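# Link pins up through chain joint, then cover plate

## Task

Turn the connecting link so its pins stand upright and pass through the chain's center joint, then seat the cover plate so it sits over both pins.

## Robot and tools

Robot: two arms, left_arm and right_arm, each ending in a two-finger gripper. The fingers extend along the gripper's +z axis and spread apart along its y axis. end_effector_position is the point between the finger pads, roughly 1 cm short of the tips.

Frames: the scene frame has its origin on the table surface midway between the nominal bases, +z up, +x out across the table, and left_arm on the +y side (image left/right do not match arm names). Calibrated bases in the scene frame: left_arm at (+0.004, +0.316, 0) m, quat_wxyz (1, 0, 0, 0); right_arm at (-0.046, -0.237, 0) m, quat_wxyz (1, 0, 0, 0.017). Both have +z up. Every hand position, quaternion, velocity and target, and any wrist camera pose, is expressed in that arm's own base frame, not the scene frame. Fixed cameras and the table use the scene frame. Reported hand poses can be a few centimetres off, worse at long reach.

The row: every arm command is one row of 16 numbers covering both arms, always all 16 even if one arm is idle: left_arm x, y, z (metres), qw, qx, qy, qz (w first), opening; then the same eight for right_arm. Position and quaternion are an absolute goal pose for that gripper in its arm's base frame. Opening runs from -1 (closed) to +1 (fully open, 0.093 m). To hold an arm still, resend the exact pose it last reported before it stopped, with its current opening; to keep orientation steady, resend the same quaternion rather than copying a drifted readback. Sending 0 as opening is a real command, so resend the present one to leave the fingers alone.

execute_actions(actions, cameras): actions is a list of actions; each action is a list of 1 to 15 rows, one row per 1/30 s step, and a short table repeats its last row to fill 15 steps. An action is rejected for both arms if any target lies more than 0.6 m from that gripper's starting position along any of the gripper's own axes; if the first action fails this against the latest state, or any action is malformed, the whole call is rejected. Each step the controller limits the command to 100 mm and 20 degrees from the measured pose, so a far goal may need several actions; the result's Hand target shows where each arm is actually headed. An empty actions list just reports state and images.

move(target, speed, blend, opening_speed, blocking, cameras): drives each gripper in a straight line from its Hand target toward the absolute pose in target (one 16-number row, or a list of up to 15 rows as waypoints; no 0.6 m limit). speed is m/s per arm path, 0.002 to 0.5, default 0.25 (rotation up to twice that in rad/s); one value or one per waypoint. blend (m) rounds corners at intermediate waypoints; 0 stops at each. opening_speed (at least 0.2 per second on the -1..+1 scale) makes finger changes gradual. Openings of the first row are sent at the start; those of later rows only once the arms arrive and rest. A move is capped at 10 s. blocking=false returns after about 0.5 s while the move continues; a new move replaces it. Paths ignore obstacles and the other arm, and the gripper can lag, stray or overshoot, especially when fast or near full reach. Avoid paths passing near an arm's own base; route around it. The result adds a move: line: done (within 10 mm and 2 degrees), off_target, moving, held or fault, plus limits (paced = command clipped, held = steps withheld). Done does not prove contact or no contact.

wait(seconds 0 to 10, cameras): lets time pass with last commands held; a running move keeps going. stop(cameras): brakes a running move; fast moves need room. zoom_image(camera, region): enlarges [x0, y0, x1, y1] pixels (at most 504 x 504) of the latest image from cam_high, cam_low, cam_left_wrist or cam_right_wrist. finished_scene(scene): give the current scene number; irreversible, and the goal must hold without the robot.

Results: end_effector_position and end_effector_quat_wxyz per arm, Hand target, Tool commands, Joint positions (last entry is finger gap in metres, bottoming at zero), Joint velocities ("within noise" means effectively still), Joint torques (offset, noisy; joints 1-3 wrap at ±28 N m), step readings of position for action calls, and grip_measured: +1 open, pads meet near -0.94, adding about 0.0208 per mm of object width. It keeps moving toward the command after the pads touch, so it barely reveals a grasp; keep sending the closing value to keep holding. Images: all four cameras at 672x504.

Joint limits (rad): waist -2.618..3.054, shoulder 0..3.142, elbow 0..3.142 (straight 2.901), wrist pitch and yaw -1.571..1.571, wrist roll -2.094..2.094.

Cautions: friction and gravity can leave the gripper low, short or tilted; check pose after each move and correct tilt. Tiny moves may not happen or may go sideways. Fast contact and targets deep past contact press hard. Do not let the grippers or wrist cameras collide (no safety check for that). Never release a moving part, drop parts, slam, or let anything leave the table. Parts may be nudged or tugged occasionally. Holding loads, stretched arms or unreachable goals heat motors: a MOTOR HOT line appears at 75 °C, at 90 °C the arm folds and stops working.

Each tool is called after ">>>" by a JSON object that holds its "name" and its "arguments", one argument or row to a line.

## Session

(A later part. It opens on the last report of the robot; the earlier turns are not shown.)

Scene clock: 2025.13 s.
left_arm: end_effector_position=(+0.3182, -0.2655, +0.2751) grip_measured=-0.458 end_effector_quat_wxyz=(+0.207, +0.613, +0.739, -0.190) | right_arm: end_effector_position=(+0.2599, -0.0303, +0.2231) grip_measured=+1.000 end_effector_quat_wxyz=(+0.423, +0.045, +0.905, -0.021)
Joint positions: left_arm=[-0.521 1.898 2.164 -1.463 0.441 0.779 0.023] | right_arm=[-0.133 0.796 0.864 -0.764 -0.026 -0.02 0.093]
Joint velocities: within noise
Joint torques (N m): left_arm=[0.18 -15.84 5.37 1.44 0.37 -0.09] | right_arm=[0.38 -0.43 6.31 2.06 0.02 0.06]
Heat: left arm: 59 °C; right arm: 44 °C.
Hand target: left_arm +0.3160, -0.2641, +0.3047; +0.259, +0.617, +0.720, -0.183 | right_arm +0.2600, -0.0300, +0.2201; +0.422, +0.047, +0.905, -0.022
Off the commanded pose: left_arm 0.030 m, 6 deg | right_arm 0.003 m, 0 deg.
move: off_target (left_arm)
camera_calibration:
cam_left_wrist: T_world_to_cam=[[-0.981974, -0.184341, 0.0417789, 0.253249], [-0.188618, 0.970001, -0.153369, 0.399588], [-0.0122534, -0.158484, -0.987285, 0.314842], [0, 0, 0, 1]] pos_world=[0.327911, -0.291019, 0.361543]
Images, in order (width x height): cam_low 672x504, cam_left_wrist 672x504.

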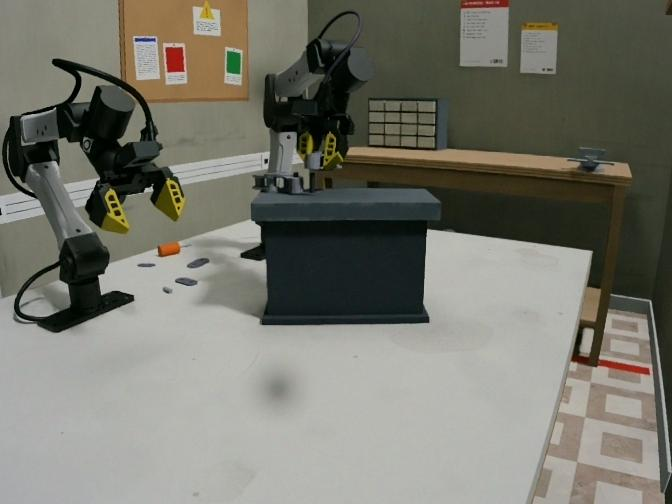

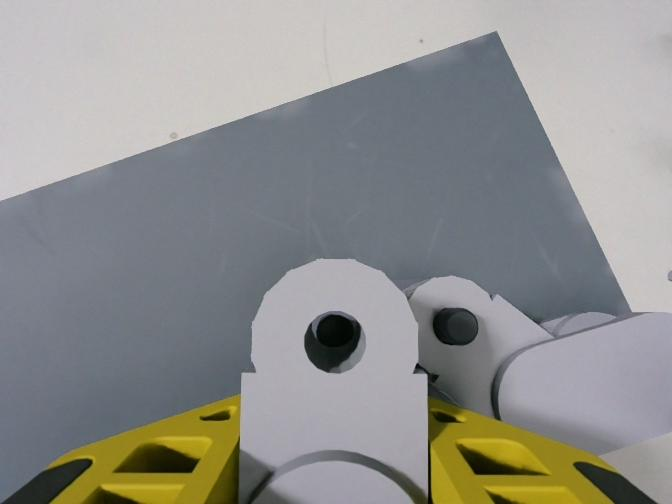

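>>> {"name": "move", "arguments": {
  "target": [0.3171,-0.2646,0.299,0.2601,0.6162,0.7204,-0.1836,-0.8,0.26,-0.03,0.22,0.4220,0.0474,0.9050,-0.0221,1],
  "speed": 0.03,
  "cameras": ["cam_left_wrist","cam_low"]
}}

>>> {"name": "zoom_image", "arguments": {
  "camera": "cam_left_wrist",
  "region": [234, 234, 434, 434]
}}

>>> {"name": "zoom_image", "arguments": {
  "camera": "cam_low",
  "region": [250, 150, 450, 300]
}}

Scene clock: 2058.40 s.
left_arm: end_effector_position=(+0.3183, -0.2656, +0.2679) grip_measured=-0.458 end_effector_quat_wxyz=(+0.206, +0.613, +0.739, -0.190) | right_arm: end_effector_position=(+0.2599, -0.0303, +0.2231) grip_measured=+1.000 end_effector_quat_wxyz=(+0.423, +0.045, +0.905, -0.021)
Joint positions: left_arm=[-0.521 1.884 2.114 -1.43 0.441 0.779 0.023] | right_arm=[-0.133 0.796 0.864 -0.764 -0.026 -0.02 0.093]
Joint velocities: within noise
Joint torques (N m): left_arm=[0.17 -16.18 5.49 1.44 0.37 -0.09] | right_arm=[0.34 -0.54 6.54 2.07 0.05 0.05]
Heat: left arm: 58 °C; right arm: 44 °C.
Hand target: left_arm +0.3159, -0.2640, +0.2988; +0.259, +0.617, +0.720, -0.183 | right_arm +0.2600, -0.0300, +0.2201; +0.422, +0.047, +0.905, -0.022
Off the commanded pose: left_arm 0.031 m, 7 deg | right_arm 0.003 m, 0 deg.
move: off_target (left_arm)
camera_calibration:
cam_left_wrist: T_world_to_cam=[[-0.98186, -0.184406, 0.0440981, 0.252991], [-0.189022, 0.970232, -0.151396, 0.398237], [-0.0148671, -0.156985, -0.987489, 0.308972], [0, 0, 0, 1]] pos_world=[0.328271, -0.291226, 0.354242]
Images, in order (width x height): cam_low 672x504, cam_left_wrist 672x504.

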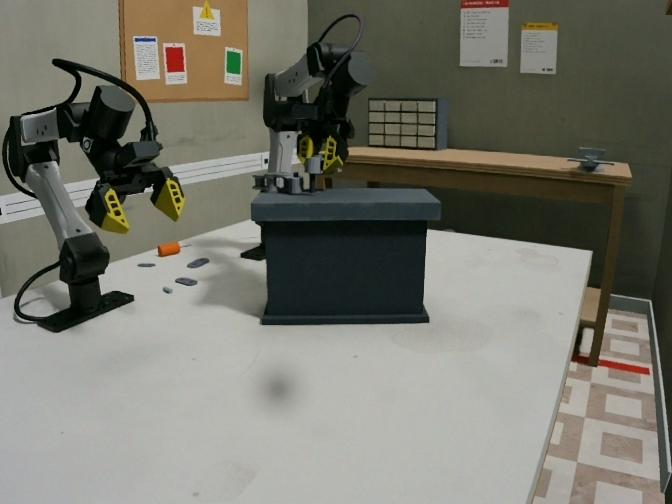

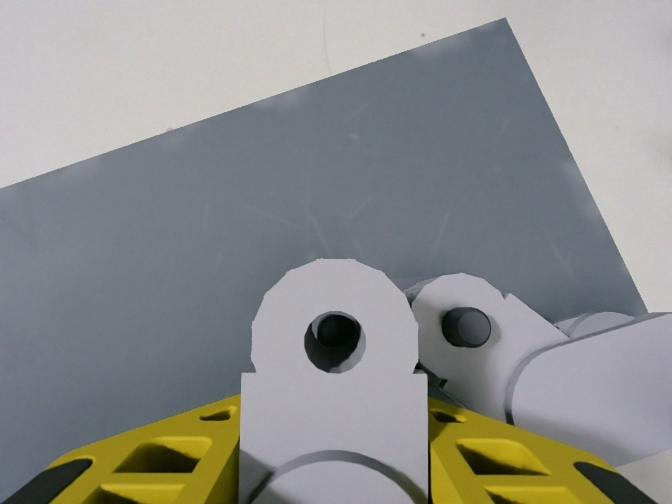

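Scaled by 2.520 from the camera's 672x504 image, which has a finer 960x720 frame.

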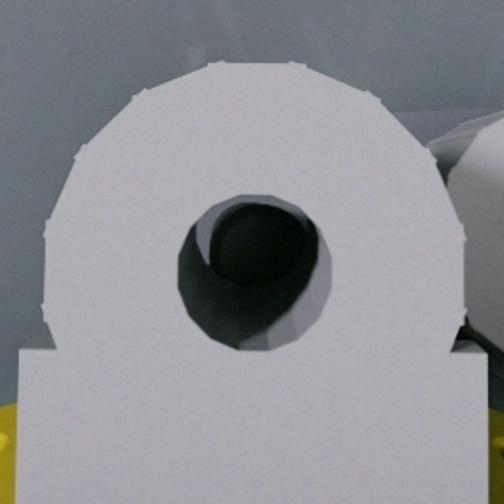

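Scaled by 2.520 from the camera's 672x504 image, which has a finer 960x720 frame.

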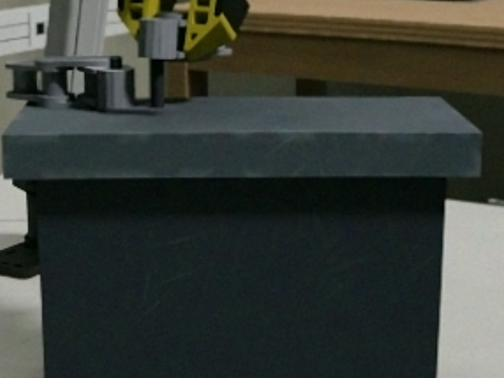

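>>> {"name": "move", "arguments": {
  "target": [0.3171,-0.2646,0.292,0.2601,0.6162,0.7204,-0.1836,-0.8,0.26,-0.03,0.22,0.4220,0.0474,0.9050,-0.0221,1],
  "speed": 0.03,
  "cameras": ["cam_left_wrist","cam_low"]
}}

>>> {"name": "zoom_image", "arguments": {
  "camera": "cam_left_wrist",
  "region": [234, 234, 434, 434]
}}

>>> {"name": "zoom_image", "arguments": {
  "camera": "cam_low",
  "region": [270, 130, 370, 205]
}}

Scene clock: 2065.87 s.
left_arm: end_effector_position=(+0.3188, -0.2658, +0.2673) grip_measured=-0.458 end_effector_quat_wxyz=(+0.217, +0.613, +0.736, -0.188) | right_arm: end_effector_position=(+0.2599, -0.0303, +0.2231) grip_measured=+1.000 end_effector_quat_wxyz=(+0.423, +0.045, +0.905, -0.021)
Joint positions: left_arm=[-0.521 1.857 2.066 -1.385 0.441 0.779 0.023] | right_arm=[-0.133 0.796 0.864 -0.764 -0.026 -0.02 0.093]
Joint velocities: within noise
Joint torques (N m): left_arm=[0.18 -14.9 5.14 1.4 0.37 -0.1] | right_arm=[0.27 -0.5 6.37 2.06 0.09 0.05]
Heat: left arm: 62 °C; right arm: 44 °C.
Hand target: left_arm +0.3164, -0.2643, +0.2919; +0.259, +0.617, +0.720, -0.183 | right_arm +0.2600, -0.0300, +0.2201; +0.422, +0.047, +0.905, -0.022
Off the commanded pose: left_arm 0.025 m, 5 deg | right_arm 0.003 m, 0 deg.
move: off_target (left_arm)
camera_calibration:
cam_left_wrist: T_world_to_cam=[[-0.982589, -0.183988, 0.0258247, 0.25867], [-0.185704, 0.968329, -0.166894, 0.401087], [0.00569969, -0.168784, -0.985637, 0.298153], [0, 0, 0, 1]] pos_world=[0.326951, -0.290468, 0.354129]
Images, in order (width x height): cam_low 672x504, cam_left_wrist 672x504.

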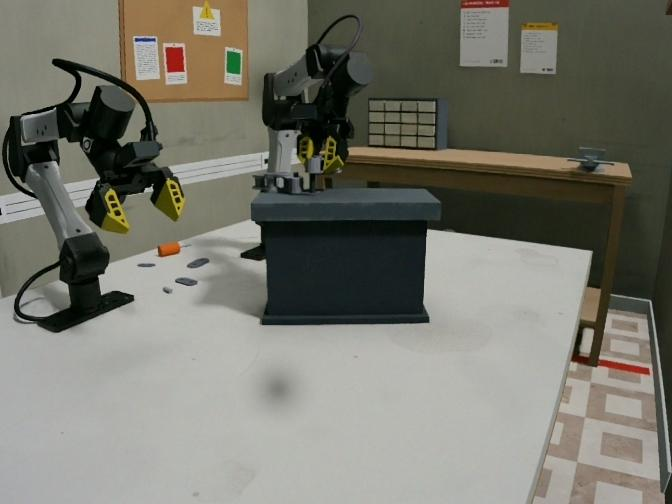

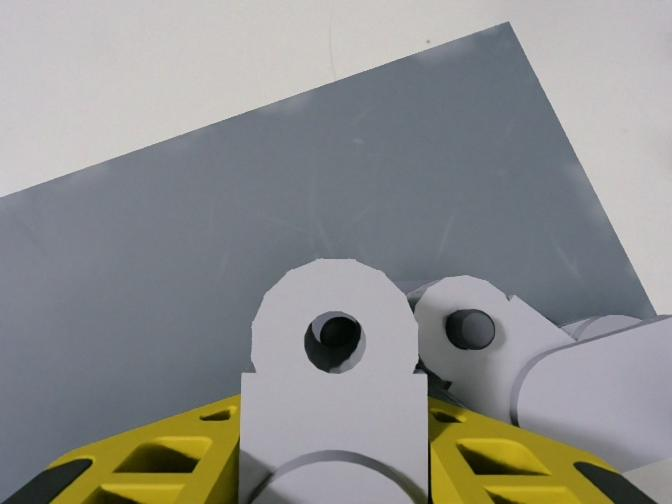

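Scaled by 2.520 from the camera's 672x504 image, which has a finer 960x720 frame.

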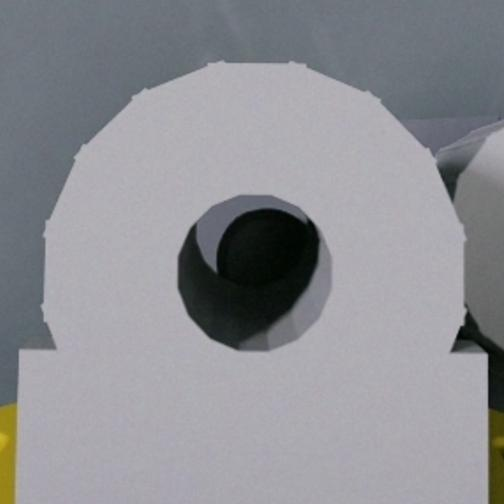

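Scaled by 5.040 from the camera's 672x504 image, which has a finer 960x720 frame.

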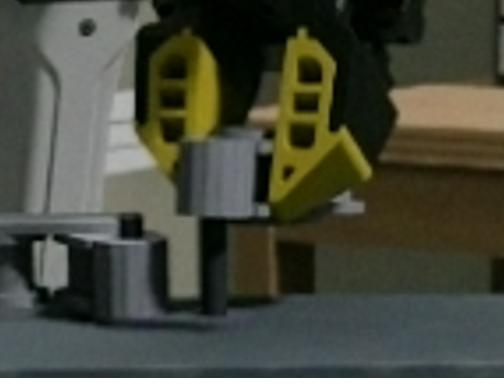

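>>> {"name": "zoom_image", "arguments": {
  "camera": "cam_left_wrist",
  "region": [294, 300, 374, 380]
}}

Scaled by 6.300 from the camera's 672x504 image, which has a finer 960x720 frame.

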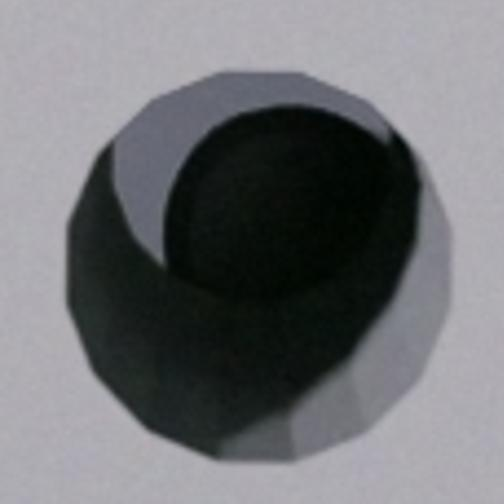

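>>> {"name": "move", "arguments": {
  "target": [
    [0.3171,-0.2646,0.315,0.2601,0.6162,0.7204,-0.1836,-0.8,0.26,-0.03,0.22,0.4220,0.0474,0.9050,-0.0221,1],
    [0.3155,-0.2637,0.315,0.2220,0.6249,0.7330,-0.1511,-0.8,0.26,-0.03,0.22,0.4220,0.0474,0.9050,-0.0221,1],
    [0.3155,-0.2637,0.302,0.2220,0.6249,0.7330,-0.1511,-0.8,0.26,-0.03,0.22,0.4220,0.0474,0.9050,-0.0221,1]
  ],
  "speed": 0.06,
  "cameras": ["cam_left_wrist","cam_low"]
}}

>>> {"name": "zoom_image", "arguments": {
  "camera": "cam_left_wrist",
  "region": [234, 234, 434, 434]
}}

>>> {"name": "zoom_image", "arguments": {
  "camera": "cam_low",
  "region": [270, 130, 370, 205]
}}

Scene clock: 2119.83 s.
left_arm: end_effector_position=(+0.3118, -0.2576, +0.2983) grip_measured=-0.458 end_effector_quat_wxyz=(+0.208, +0.620, +0.741, -0.153) | right_arm: end_effector_position=(+0.2599, -0.0303, +0.2231) grip_measured=+1.000 end_effector_quat_wxyz=(+0.423, +0.045, +0.905, -0.021)
Joint positions: left_arm=[-0.543 1.925 2.33 -1.59 0.361 0.779 0.023] | right_arm=[-0.133 0.796 0.864 -0.764 -0.026 -0.02 0.093]
Joint velocities: within noise
Joint torques (N m): left_arm=[-0.95 -8.51 5.96 1.27 0.28 -0.11] | right_arm=[0.2 -0.64 6.65 2.08 0.06 0.07]
Heat: left arm: 65 °C; right arm: 44 °C.
Hand target: left_arm +0.3155, -0.2636, +0.3020; +0.222, +0.625, +0.733, -0.151 | right_arm +0.2600, -0.0300, +0.2201; +0.422, +0.047, +0.905, -0.022
Off the commanded pose: left_arm 0.008 m, 2 deg | right_arm 0.003 m, 0 deg.
joint read past its limit (left arm) — joint 4 (wrist pitch), lower limit.
move: done
camera_calibration:
cam_left_wrist: T_world_to_cam=[[-0.981033, -0.19311, -0.0168118, 0.262455], [-0.190316, 0.976028, -0.105589, 0.382129], [0.0367992, -0.100387, -0.994268, 0.340683], [0, 0, 0, 1]] pos_world=[0.317665, -0.288086, 0.383491]
Images, in order (width x height): cam_low 672x504, cam_left_wrist 672x504.

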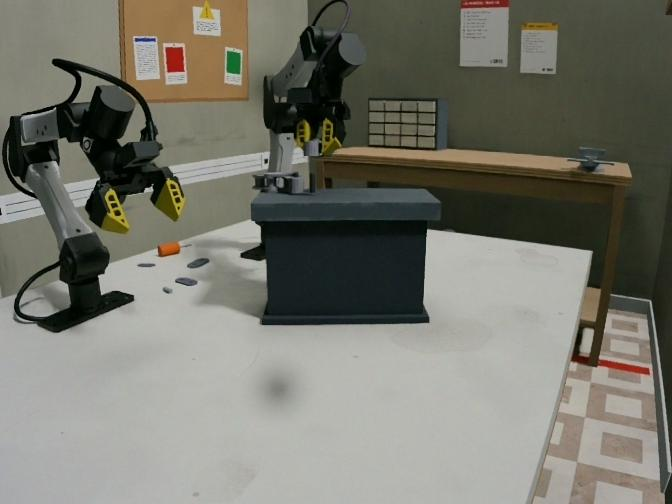

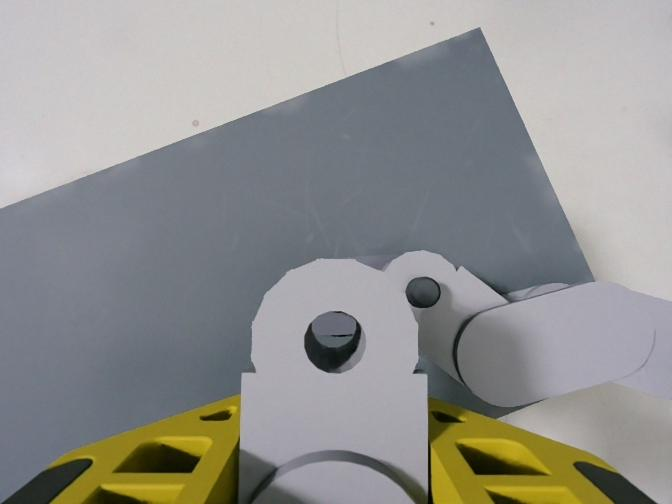

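Scaled by 2.520 from the camera's 672x504 image, which has a finer 960x720 frame.

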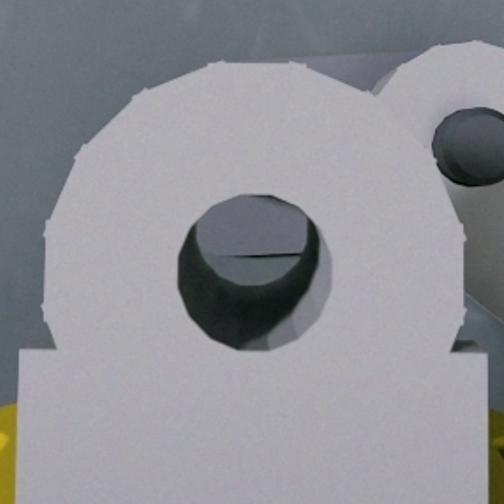

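Scaled by 5.040 from the camera's 672x504 image, which has a finer 960x720 frame.

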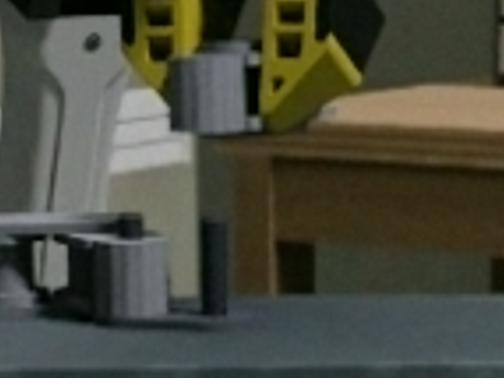

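>>> {"name": "move", "arguments": {
  "target": [
    [0.3155,-0.2657,0.320,0.2220,0.6249,0.7330,-0.1511,-0.8,0.26,-0.03,0.22,0.4220,0.0474,0.9050,-0.0221,1],
    [0.3155,-0.2657,0.302,0.2220,0.6249,0.7330,-0.1511,-0.8,0.26,-0.03,0.22,0.4220,0.0474,0.9050,-0.0221,1]
  ],
  "speed": 0.06,
  "cameras": ["cam_left_wrist","cam_low"]
}}

>>> {"name": "zoom_image", "arguments": {
  "camera": "cam_left_wrist",
  "region": [234, 234, 434, 434]
}}

Scene clock: 2132.60 s.
left_arm: end_effector_position=(+0.3130, -0.2598, +0.2980) grip_measured=-0.458 end_effector_quat_wxyz=(+0.208, +0.620, +0.741, -0.152) | right_arm: end_effector_position=(+0.2599, -0.0303, +0.2231) grip_measured=+1.000 end_effector_quat_wxyz=(+0.423, +0.045, +0.905, -0.021)
Joint positions: left_arm=[-0.547 1.935 2.344 -1.593 0.358 0.774 0.023] | right_arm=[-0.133 0.796 0.864 -0.764 -0.026 -0.02 0.093]
Joint velocities: within noise
Joint torques (N m): left_arm=[-1.02 -9.11 5.45 1.29 0.27 -0.12] | right_arm=[0.38 -0.53 6.63 2.05 0.09 0.08]
Heat: left arm: 60 °C; right arm: 44 °C.
Hand target: left_arm +0.3155, -0.2657, +0.3020; +0.222, +0.625, +0.733, -0.151 | right_arm +0.2600, -0.0300, +0.2201; +0.422, +0.047, +0.905, -0.022
Off the commanded pose: left_arm 0.008 m, 2 deg | right_arm 0.003 m, 0 deg.
joint read past its limit (left arm) — joint 4 (wrist pitch), lower limit.
move: done
camera_calibration:
cam_left_wrist: T_world_to_cam=[[-0.980912, -0.193722, -0.0168086, 0.26296], [-0.19095, 0.975978, -0.104906, 0.384499], [0.0367275, -0.0996942, -0.99434, 0.340313], [0, 0, 0, 1]] pos_world=[0.318862, -0.290394, 0.383144]
Images, in order (width x height): cam_low 672x504, cam_left_wrist 672x504.

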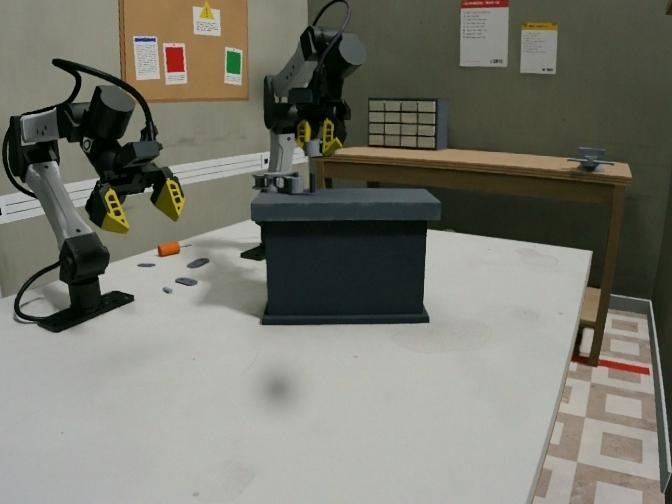

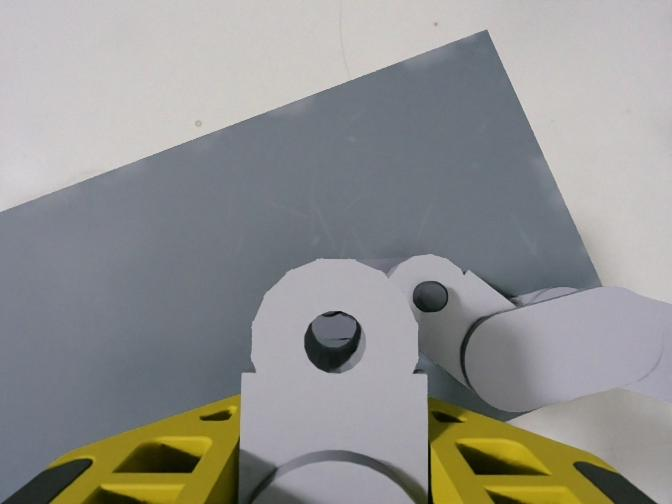

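Scaled by 2.520 from the camera's 672x504 image, which has a finer 960x720 frame.

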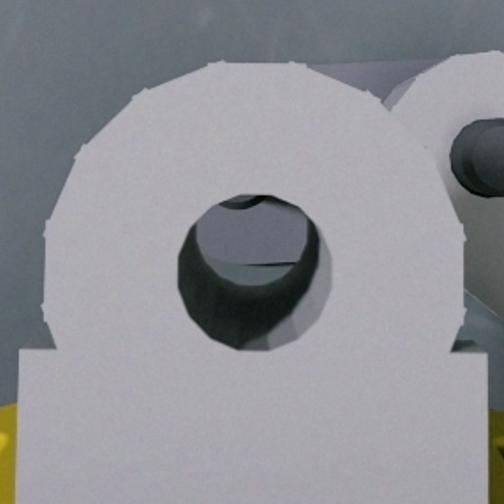

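>>> {"name": "move", "arguments": {
  "target": [
    [0.3180,-0.2708,0.302,0.2220,0.6249,0.7330,-0.1511,-0.8,0.26,-0.03,0.22,0.4220,0.0474,0.9050,-0.0221,1]
  ],
  "speed": 0.06,
  "cameras": ["cam_left_wrist"]
}}

>>> {"name": "zoom_image", "arguments": {
  "camera": "cam_left_wrist",
  "region": [234, 234, 434, 434]
}}

Scene clock: 2146.83 s.
left_arm: end_effector_position=(+0.3142, -0.2642, +0.2899) grip_measured=-0.458 end_effector_quat_wxyz=(+0.197, +0.623, +0.742, -0.153) | right_arm: end_effector_position=(+0.2599, -0.0303, +0.2231) grip_measured=+1.000 end_effector_quat_wxyz=(+0.423, +0.045, +0.905, -0.021)
Joint positions: left_arm=[-0.556 1.956 2.344 -1.593 0.355 0.774 0.023] | right_arm=[-0.133 0.796 0.864 -0.764 -0.026 -0.02 0.093]
Joint velocities: within noise
Joint torques (N m): left_arm=[-0.87 -9.42 7.75 1.23 0.26 -0.23] | right_arm=[0.08 -0.47 6.31 2.07 0.1 0.04]
Heat: left arm: 58 °C; right arm: 44 °C.
Hand target: left_arm +0.3178, -0.2706, +0.3019; +0.223, +0.625, +0.733, -0.151 | right_arm +0.2600, -0.0300, +0.2201; +0.422, +0.047, +0.905, -0.022
Off the commanded pose: left_arm 0.014 m, 3 deg | right_arm 0.003 m, 0 deg.
joint read past its limit (left arm) — joint 4 (wrist pitch), lower limit.
joint sent to its limit (left arm) — joint 4 (wrist pitch), lower limit. The joint targets still meet the commanded pose.
move: off_target (left_arm)
camera_calibration:
cam_left_wrist: T_world_to_cam=[[-0.982529, -0.186076, -0.00355285, 0.261825], [-0.185029, 0.978697, -0.0889744, 0.382334], [0.0200332, -0.0867625, -0.996028, 0.34095], [0, 0, 0, 1]] pos_world=[0.321163, -0.295888, 0.374544]
Images, in order (width x height): cam_left_wrist 672x504.

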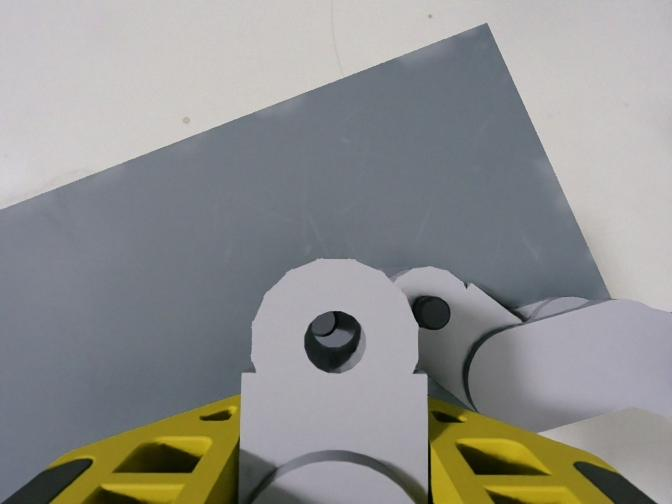

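Scaled by 2.520 from the camera's 672x504 image, which has a finer 960x720 frame.

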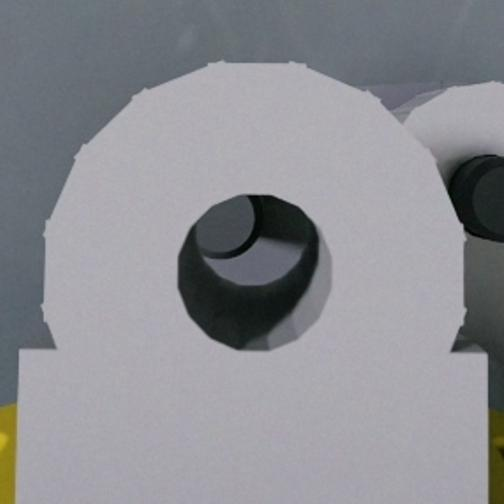

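>>> {"name": "move", "arguments": {
  "target": [
    [0.3214,-0.2702,0.302,0.2220,0.6249,0.7330,-0.1511,-0.8,0.26,-0.03,0.22,0.4220,0.0474,0.9050,-0.0221,1]
  ],
  "speed": 0.06,
  "cameras": ["cam_left_wrist"]
}}

>>> {"name": "zoom_image", "arguments": {
  "camera": "cam_left_wrist",
  "region": [234, 234, 434, 434]
}}

Scene clock: 2156.07 s.
left_arm: end_effector_position=(+0.3152, -0.2649, +0.2871) grip_measured=-0.458 end_effector_quat_wxyz=(+0.194, +0.623, +0.742, -0.153) | right_arm: end_effector_position=(+0.2599, -0.0303, +0.2231) grip_measured=+1.000 end_effector_quat_wxyz=(+0.423, +0.045, +0.905, -0.021)
Joint positions: left_arm=[-0.556 1.963 2.344 -1.593 0.355 0.774 0.023] | right_arm=[-0.133 0.796 0.864 -0.764 -0.026 -0.02 0.093]
Joint velocities: within noise
Joint torques (N m): left_arm=[-0.31 -9.43 8.57 1.22 0.29 -0.16] | right_arm=[0.35 -0.47 6.48 2.05 0.11 0.11]
Heat: left arm: 56 °C; right arm: 44 °C.
Hand target: left_arm +0.3210, -0.2699, +0.3017; +0.225, +0.624, +0.733, -0.151 | right_arm +0.2600, -0.0300, +0.2201; +0.422, +0.047, +0.905, -0.022
Off the commanded pose: left_arm 0.017 m, 3 deg | right_arm 0.003 m, 0 deg.
joint read past its limit (left arm) — joint 4 (wrist pitch), lower limit.
joint sent to its limit (left arm) — joint 4 (wrist pitch), lower limit. The joint targets still meet the commanded pose.
move: off_target (left_arm)
camera_calibration:
cam_left_wrist: T_world_to_cam=[[-0.982581, -0.18583, 0.00154264, 0.261292], [-0.185304, 0.979099, -0.0838272, 0.381713], [0.0140672, -0.0826529, -0.996479, 0.34115], [0, 0, 0, 1]] pos_world=[0.322674, -0.296982, 0.371543]
Images, in order (width x height): cam_left_wrist 672x504.

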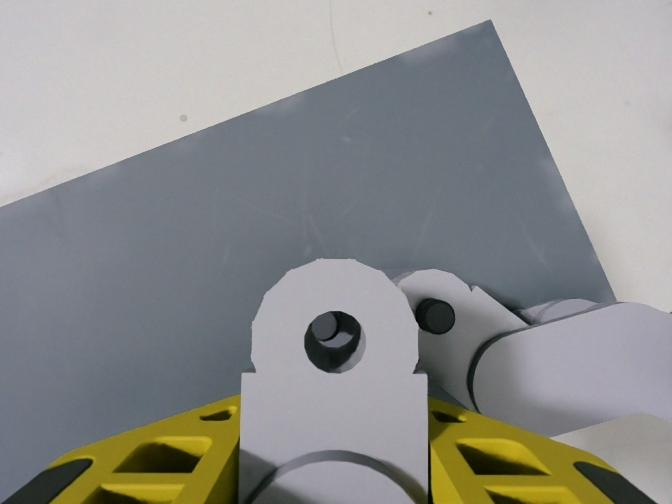

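Scaled by 2.520 from the camera's 672x504 image, which has a finer 960x720 frame.

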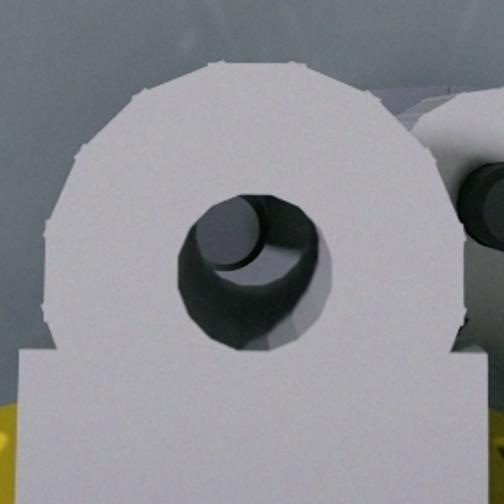

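>>> {"name": "move", "arguments": {
  "target": [
    [0.3250,-0.2702,0.305,0.2220,0.6249,0.7330,-0.1511,-0.8,0.26,-0.03,0.22,0.4220,0.0474,0.9050,-0.0221,1]
  ],
  "speed": 0.06,
  "cameras": ["cam_left_wrist"]
}}

>>> {"name": "zoom_image", "arguments": {
  "camera": "cam_left_wrist",
  "region": [234, 234, 434, 434]
}}

Scene clock: 2160.53 s.
left_arm: end_effector_position=(+0.3173, -0.2662, +0.2900) grip_measured=-0.458 end_effector_quat_wxyz=(+0.199, +0.623, +0.741, -0.153) | right_arm: end_effector_position=(+0.2599, -0.0303, +0.2231) grip_measured=+1.000 end_effector_quat_wxyz=(+0.423, +0.045, +0.905, -0.021)
Joint positions: left_arm=[-0.556 1.97 2.364 -1.593 0.355 0.774 0.023] | right_arm=[-0.133 0.796 0.864 -0.764 -0.026 -0.02 0.093]
Joint velocities: within noise
Joint torques (N m): left_arm=[0.25 -9.21 8.65 1.25 0.31 -0.16] | right_arm=[0.25 -0.43 6.41 2.05 0.06 0.07]
Heat: left arm: 56 °C; right arm: 44 °C.
Hand target: left_arm +0.3245, -0.2699, +0.3047; +0.231, +0.622, +0.732, -0.151 | right_arm +0.2600, -0.0300, +0.2201; +0.422, +0.047, +0.905, -0.022
Off the commanded pose: left_arm 0.017 m, 3 deg | right_arm 0.003 m, 0 deg.
joint read past its limit (left arm) — joint 4 (wrist pitch), lower limit.
joint sent to its limit (left arm) — joint 4 (wrist pitch), lower limit. The joint targets still meet the commanded pose.
move: off_target (left_arm)
camera_calibration:
cam_left_wrist: T_world_to_cam=[[-0.98255, -0.185849, -0.00744502, 0.265685], [-0.184392, 0.978532, -0.0920534, 0.385554], [0.0243933, -0.0890743, -0.995726, 0.338682], [0, 0, 0, 1]] pos_world=[0.323881, -0.297732, 0.374704]
Images, in order (width x height): cam_left_wrist 672x504.

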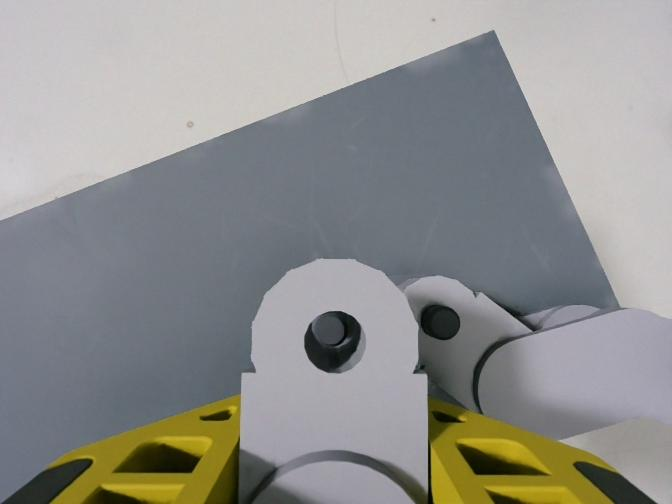

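Scaled by 2.520 from the camera's 672x504 image, which has a finer 960x720 frame.

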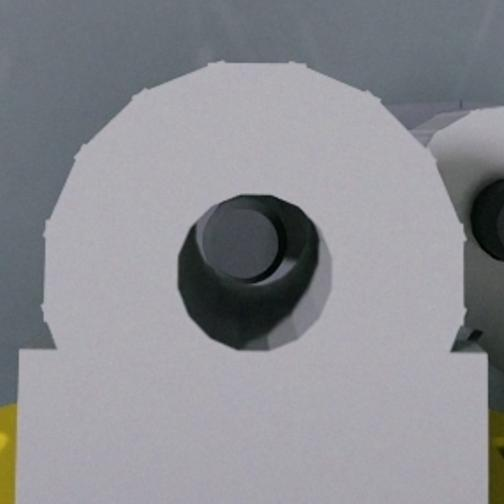

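>>> {"name": "move", "arguments": {
  "target": [
    [0.3260,-0.2650,0.305,0.2220,0.6249,0.7330,-0.1511,-0.8,0.26,-0.03,0.22,0.4220,0.0474,0.9050,-0.0221,1]
  ],
  "speed": 0.06,
  "cameras": ["cam_left_wrist"]
}}

>>> {"name": "zoom_image", "arguments": {
  "camera": "cam_left_wrist",
  "region": [234, 234, 434, 434]
}}

Scene clock: 2173.30 s.
left_arm: end_effector_position=(+0.3202, -0.2628, +0.2898) grip_measured=-0.458 end_effector_quat_wxyz=(+0.200, +0.621, +0.743, -0.151) | right_arm: end_effector_position=(+0.2599, -0.0303, +0.2231) grip_measured=+1.000 end_effector_quat_wxyz=(+0.423, +0.045, +0.905, -0.021)
Joint positions: left_arm=[-0.546 1.97 2.364 -1.593 0.355 0.779 0.023] | right_arm=[-0.133 0.796 0.864 -0.764 -0.026 -0.02 0.093]
Joint velocities: within noise
Joint torques (N m): left_arm=[0.62 -10.22 7.56 1.25 0.36 -0.06] | right_arm=[0.35 -0.53 6.34 2.05 0.08 0.11]
Heat: left arm: 53 °C; right arm: 44 °C.
Hand target: left_arm +0.3256, -0.2649, +0.3045; +0.232, +0.622, +0.732, -0.150 | right_arm +0.2600, -0.0300, +0.2201; +0.422, +0.047, +0.905, -0.022
Off the commanded pose: left_arm 0.016 m, 3 deg | right_arm 0.003 m, 0 deg.
joint read past its limit (left arm) — joint 4 (wrist pitch), lower limit.
joint sent to its limit (left arm) — joint 4 (wrist pitch), lower limit. The joint targets still meet the commanded pose.
move: off_target (left_arm)
camera_calibration:
cam_left_wrist: T_world_to_cam=[[-0.981333, -0.192076, -0.00957306, 0.267734], [-0.190414, 0.97741, -0.0917146, 0.38431], [0.026973, -0.0881798, -0.995739, 0.338177], [0, 0, 0, 1]] pos_world=[0.326792, -0.294383, 0.374546]
Images, in order (width x height): cam_left_wrist 672x504.

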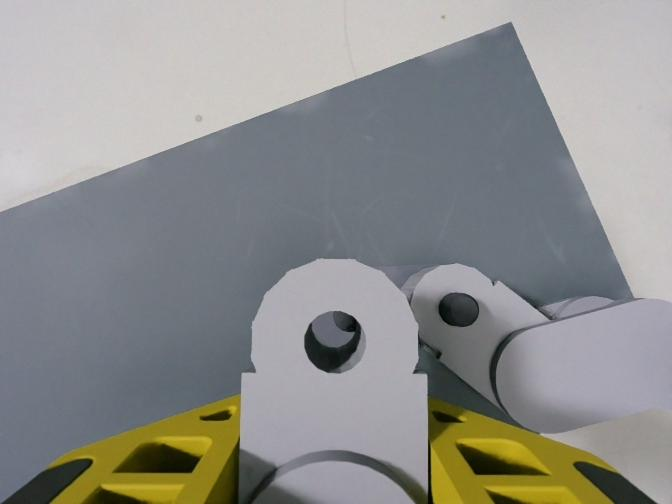

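Scaled by 2.520 from the camera's 672x504 image, which has a finer 960x720 frame.

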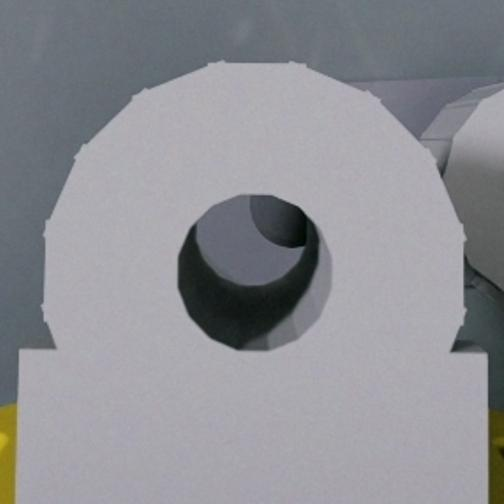

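>>> {"name": "move", "arguments": {
  "target": [
    [0.3200,-0.2715,0.305,0.2220,0.6249,0.7330,-0.1511,-0.8,0.26,-0.03,0.22,0.4220,0.0474,0.9050,-0.0221,1]
  ],
  "speed": 0.06,
  "cameras": ["cam_left_wrist"]
}}

>>> {"name": "zoom_image", "arguments": {
  "camera": "cam_left_wrist",
  "region": [234, 234, 434, 434]
}}

Scene clock: 2185.40 s.
left_arm: end_effector_position=(+0.3174, -0.2661, +0.2898) grip_measured=-0.458 end_effector_quat_wxyz=(+0.200, +0.624, +0.740, -0.152) | right_arm: end_effector_position=(+0.2599, -0.0303, +0.2231) grip_measured=+1.000 end_effector_quat_wxyz=(+0.423, +0.045, +0.905, -0.021)
Joint positions: left_arm=[-0.556 1.97 2.364 -1.593 0.355 0.777 0.023] | right_arm=[-0.133 0.796 0.864 -0.764 -0.026 -0.02 0.093]
Joint velocities: within noise
Joint torques (N m): left_arm=[-0.88 -10.43 7.47 1.25 0.27 -0.28] | right_arm=[0.27 -0.46 6.24 2.07 0.07 0.08]
Heat: left arm: 52 °C; right arm: 44 °C.
Hand target: left_arm +0.3196, -0.2713, +0.3046; +0.228, +0.623, +0.732, -0.151 | right_arm +0.2600, -0.0300, +0.2201; +0.422, +0.047, +0.905, -0.022
Off the commanded pose: left_arm 0.016 m, 3 deg | right_arm 0.003 m, 0 deg.
joint read past its limit (left arm) — joint 4 (wrist pitch), lower limit.
joint sent to its limit (left arm) — joint 4 (wrist pitch), lower limit. The joint targets still meet the commanded pose.
move: off_target (left_arm)
camera_calibration:
cam_left_wrist: T_world_to_cam=[[-0.982903, -0.183927, -0.00846131, 0.266774], [-0.182395, 0.978935, -0.0917538, 0.384872], [0.0251591, -0.0886418, -0.995746, 0.338415], [0, 0, 0, 1]] pos_world=[0.323898, -0.2977, 0.374546]
Images, in order (width x height): cam_left_wrist 672x504.

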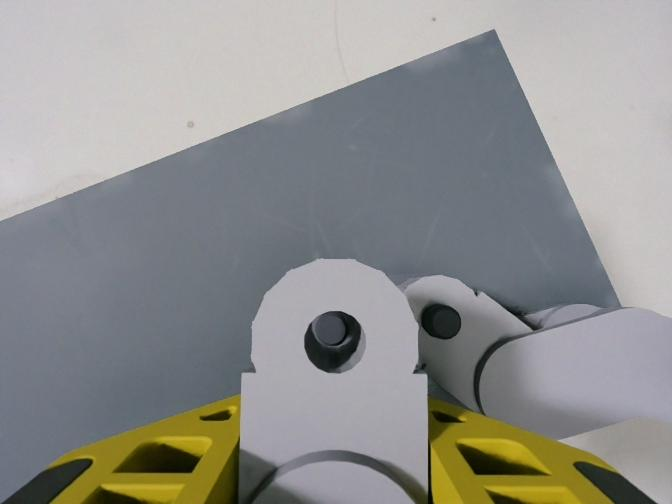

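Scaled by 2.520 from the camera's 672x504 image, which has a finer 960x720 frame.

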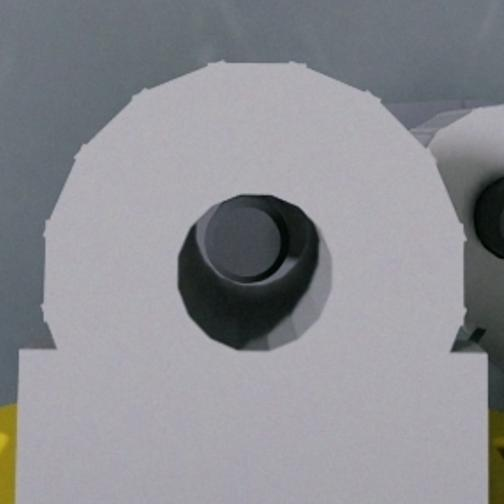

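>>> {"name": "move", "arguments": {
  "target": [
    [0.3205,-0.2705,0.294,0.2220,0.6249,0.7330,-0.1511,-0.8,0.26,-0.03,0.22,0.4220,0.0474,0.9050,-0.0221,1]
  ],
  "speed": 0.04,
  "cameras": ["cam_left_wrist"]
}}

>>> {"name": "zoom_image", "arguments": {
  "camera": "cam_left_wrist",
  "region": [234, 234, 434, 434]
}}

Scene clock: 2193.47 s.
left_arm: end_effector_position=(+0.3187, -0.2669, +0.2782) grip_measured=-0.458 end_effector_quat_wxyz=(+0.188, +0.623, +0.743, -0.154) | right_arm: end_effector_position=(+0.2599, -0.0303, +0.2231) grip_measured=+1.000 end_effector_quat_wxyz=(+0.423, +0.045, +0.905, -0.021)
Joint positions: left_arm=[-0.556 1.97 2.317 -1.571 0.355 0.777 0.023] | right_arm=[-0.133 0.796 0.864 -0.764 -0.026 -0.02 0.093]
Joint velocities: within noise
Joint torques (N m): left_arm=[-0.54 -12.75 5.08 1.41 0.28 -0.18] | right_arm=[0.31 -0.5 6.46 2.05 0.09 0.02]
Heat: left arm: 52 °C; right arm: 44 °C.
Hand target: left_arm +0.3200, -0.2702, +0.2940; +0.221, +0.625, +0.733, -0.151 | right_arm +0.2600, -0.0300, +0.2201; +0.422, +0.047, +0.905, -0.022
Off the commanded pose: left_arm 0.016 m, 4 deg | right_arm 0.003 m, 0 deg.
joint read past its limit (left arm) — joint 4 (wrist pitch), lower limit.
move: off_target (left_arm)
camera_calibration:
cam_left_wrist: T_world_to_cam=[[-0.982828, -0.184265, 0.00973226, 0.26255], [-0.18447, 0.979947, -0.0753322, 0.381126], [0.00434396, -0.0758339, -0.997111, 0.33719], [0, 0, 0, 1]] pos_world=[0.326884, -0.299534, 0.362372]
Images, in order (width x height): cam_left_wrist 672x504.

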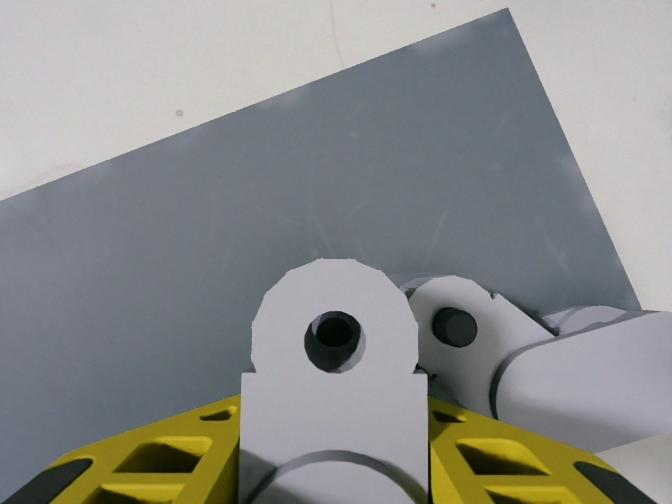

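Scaled by 2.520 from the camera's 672x504 image, which has a finer 960x720 frame.

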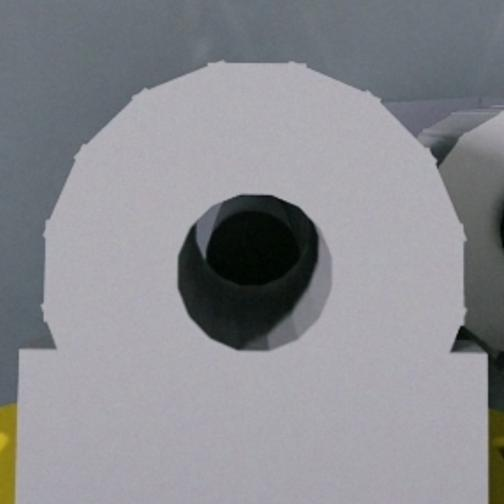

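>>> {"name": "zoom_image", "arguments": {
  "camera": "cam_left_wrist",
  "region": [294, 300, 374, 380]
}}

>>> {"name": "execute_actions", "arguments": {
  "actions": [],
  "cameras": ["cam_low"]
}}

>>> {"name": "zoom_image", "arguments": {
  "camera": "cam_low",
  "region": [270, 130, 370, 205]
}}

Scaled by 6.300 from the camera's 672x504 image, which has a finer 960x720 frame.

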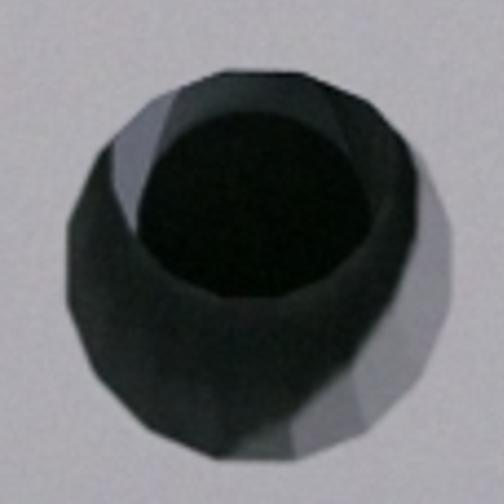

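Scene clock: 2200.43 s.
left_arm: end_effector_position=(+0.3187, -0.2669, +0.2783) grip_measured=-0.458 end_effector_quat_wxyz=(+0.188, +0.623, +0.743, -0.154) | right_arm: end_effector_position=(+0.2599, -0.0303, +0.2231) grip_measured=+1.000 end_effector_quat_wxyz=(+0.423, +0.045, +0.905, -0.021)
Joint positions: left_arm=[-0.556 1.97 2.317 -1.571 0.355 0.777 0.023] | right_arm=[-0.133 0.796 0.864 -0.764 -0.026 -0.02 0.093]
Joint velocities: within noise
Joint torques (N m): left_arm=[-0.55 -12.77 5.08 1.38 0.28 -0.18] | right_arm=[0.16 -0.55 6.38 2.05 0.1 0.04]
Heat: left arm: 52 °C; right arm: 44 °C.
Hand target: left_arm +0.3200, -0.2702, +0.2940; +0.221, +0.625, +0.733, -0.151 | right_arm +0.2600, -0.0300, +0.2201; +0.422, +0.047, +0.905, -0.022
Tool commands: left_gripper/opening=-0.8 right_gripper/opening=+1.0
Off the commanded pose: left_arm 0.016 m, 4 deg | right_arm 0.003 m, 0 deg.
joint read past its limit (left arm) — joint 4 (wrist pitch), lower limit.
Images, in order (width x height): cam_low 672x504.

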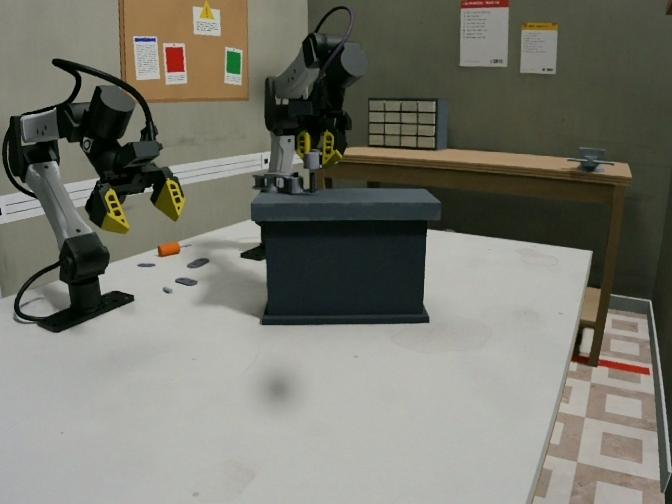

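Scaled by 5.040 from the camera's 672x504 image, which has a finer 960x720 frame.

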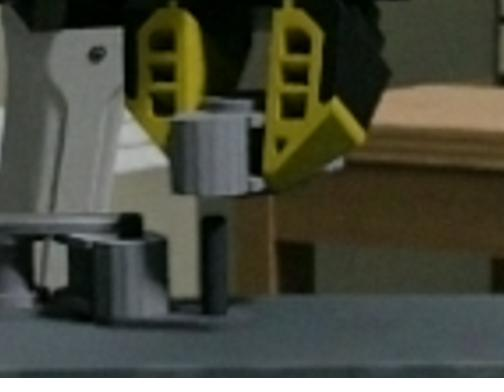

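>>> {"name": "move", "arguments": {
  "target": [
    [0.3200,-0.2662,0.294,0.2220,0.6249,0.7330,-0.1511,-0.8,0.26,-0.03,0.22,0.4220,0.0474,0.9050,-0.0221,1]
  ],
  "speed": 0.04,
  "cameras": ["cam_left_wrist"]
}}

>>> {"name": "zoom_image", "arguments": {
  "camera": "cam_left_wrist",
  "region": [294, 300, 374, 380]
}}

Scene clock: 2214.30 s.
left_arm: end_effector_position=(+0.3179, -0.2664, +0.2728) grip_measured=-0.458 end_effector_quat_wxyz=(+0.180, +0.623, +0.745, -0.155) | right_arm: end_effector_position=(+0.2599, -0.0303, +0.2231) grip_measured=+1.000 end_effector_quat_wxyz=(+0.423, +0.045, +0.905, -0.021)
Joint positions: left_arm=[-0.556 1.97 2.297 -1.567 0.355 0.778 0.023] | right_arm=[-0.133 0.796 0.864 -0.764 -0.026 -0.02 0.093]
Joint velocities: within noise
Joint torques (N m): left_arm=[0.38 -14.26 5.12 1.33 0.31 -0.09] | right_arm=[0.4 -0.62 6.49 2.06 0.06 0.09]
Heat: left arm: 54 °C; right arm: 44 °C.
Hand target: left_arm +0.3193, -0.2659, +0.2940; +0.221, +0.625, +0.733, -0.151 | right_arm +0.2600, -0.0300, +0.2201; +0.422, +0.047, +0.905, -0.022
Off the commanded pose: left_arm 0.021 m, 5 deg | right_arm 0.003 m, 0 deg.
move: off_target (left_arm)
camera_calibration:
cam_left_wrist: T_world_to_cam=[[-0.982807, -0.183405, 0.0213009, 0.259036], [-0.184414, 0.980744, -0.0642813, 0.377315], [-0.00910124, -0.0671042, -0.997704, 0.338549], [0, 0, 0, 1]] pos_world=[0.327245, -0.299823, 0.356508]
Images, in order (width x height): cam_left_wrist 672x504.

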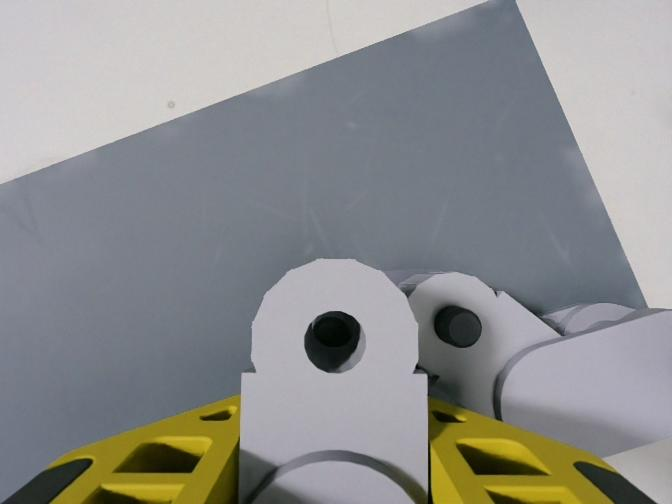

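Scaled by 6.300 from the camera's 672x504 image, which has a finer 960x720 frame.

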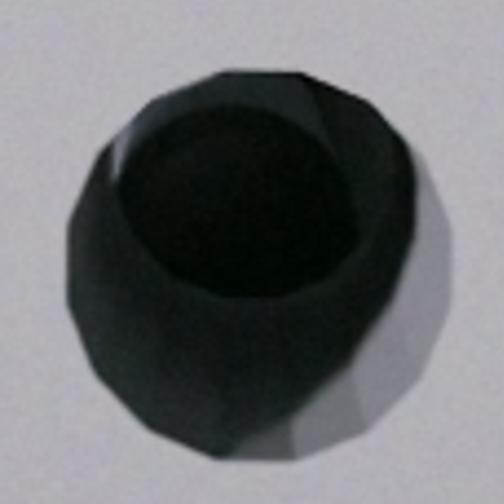

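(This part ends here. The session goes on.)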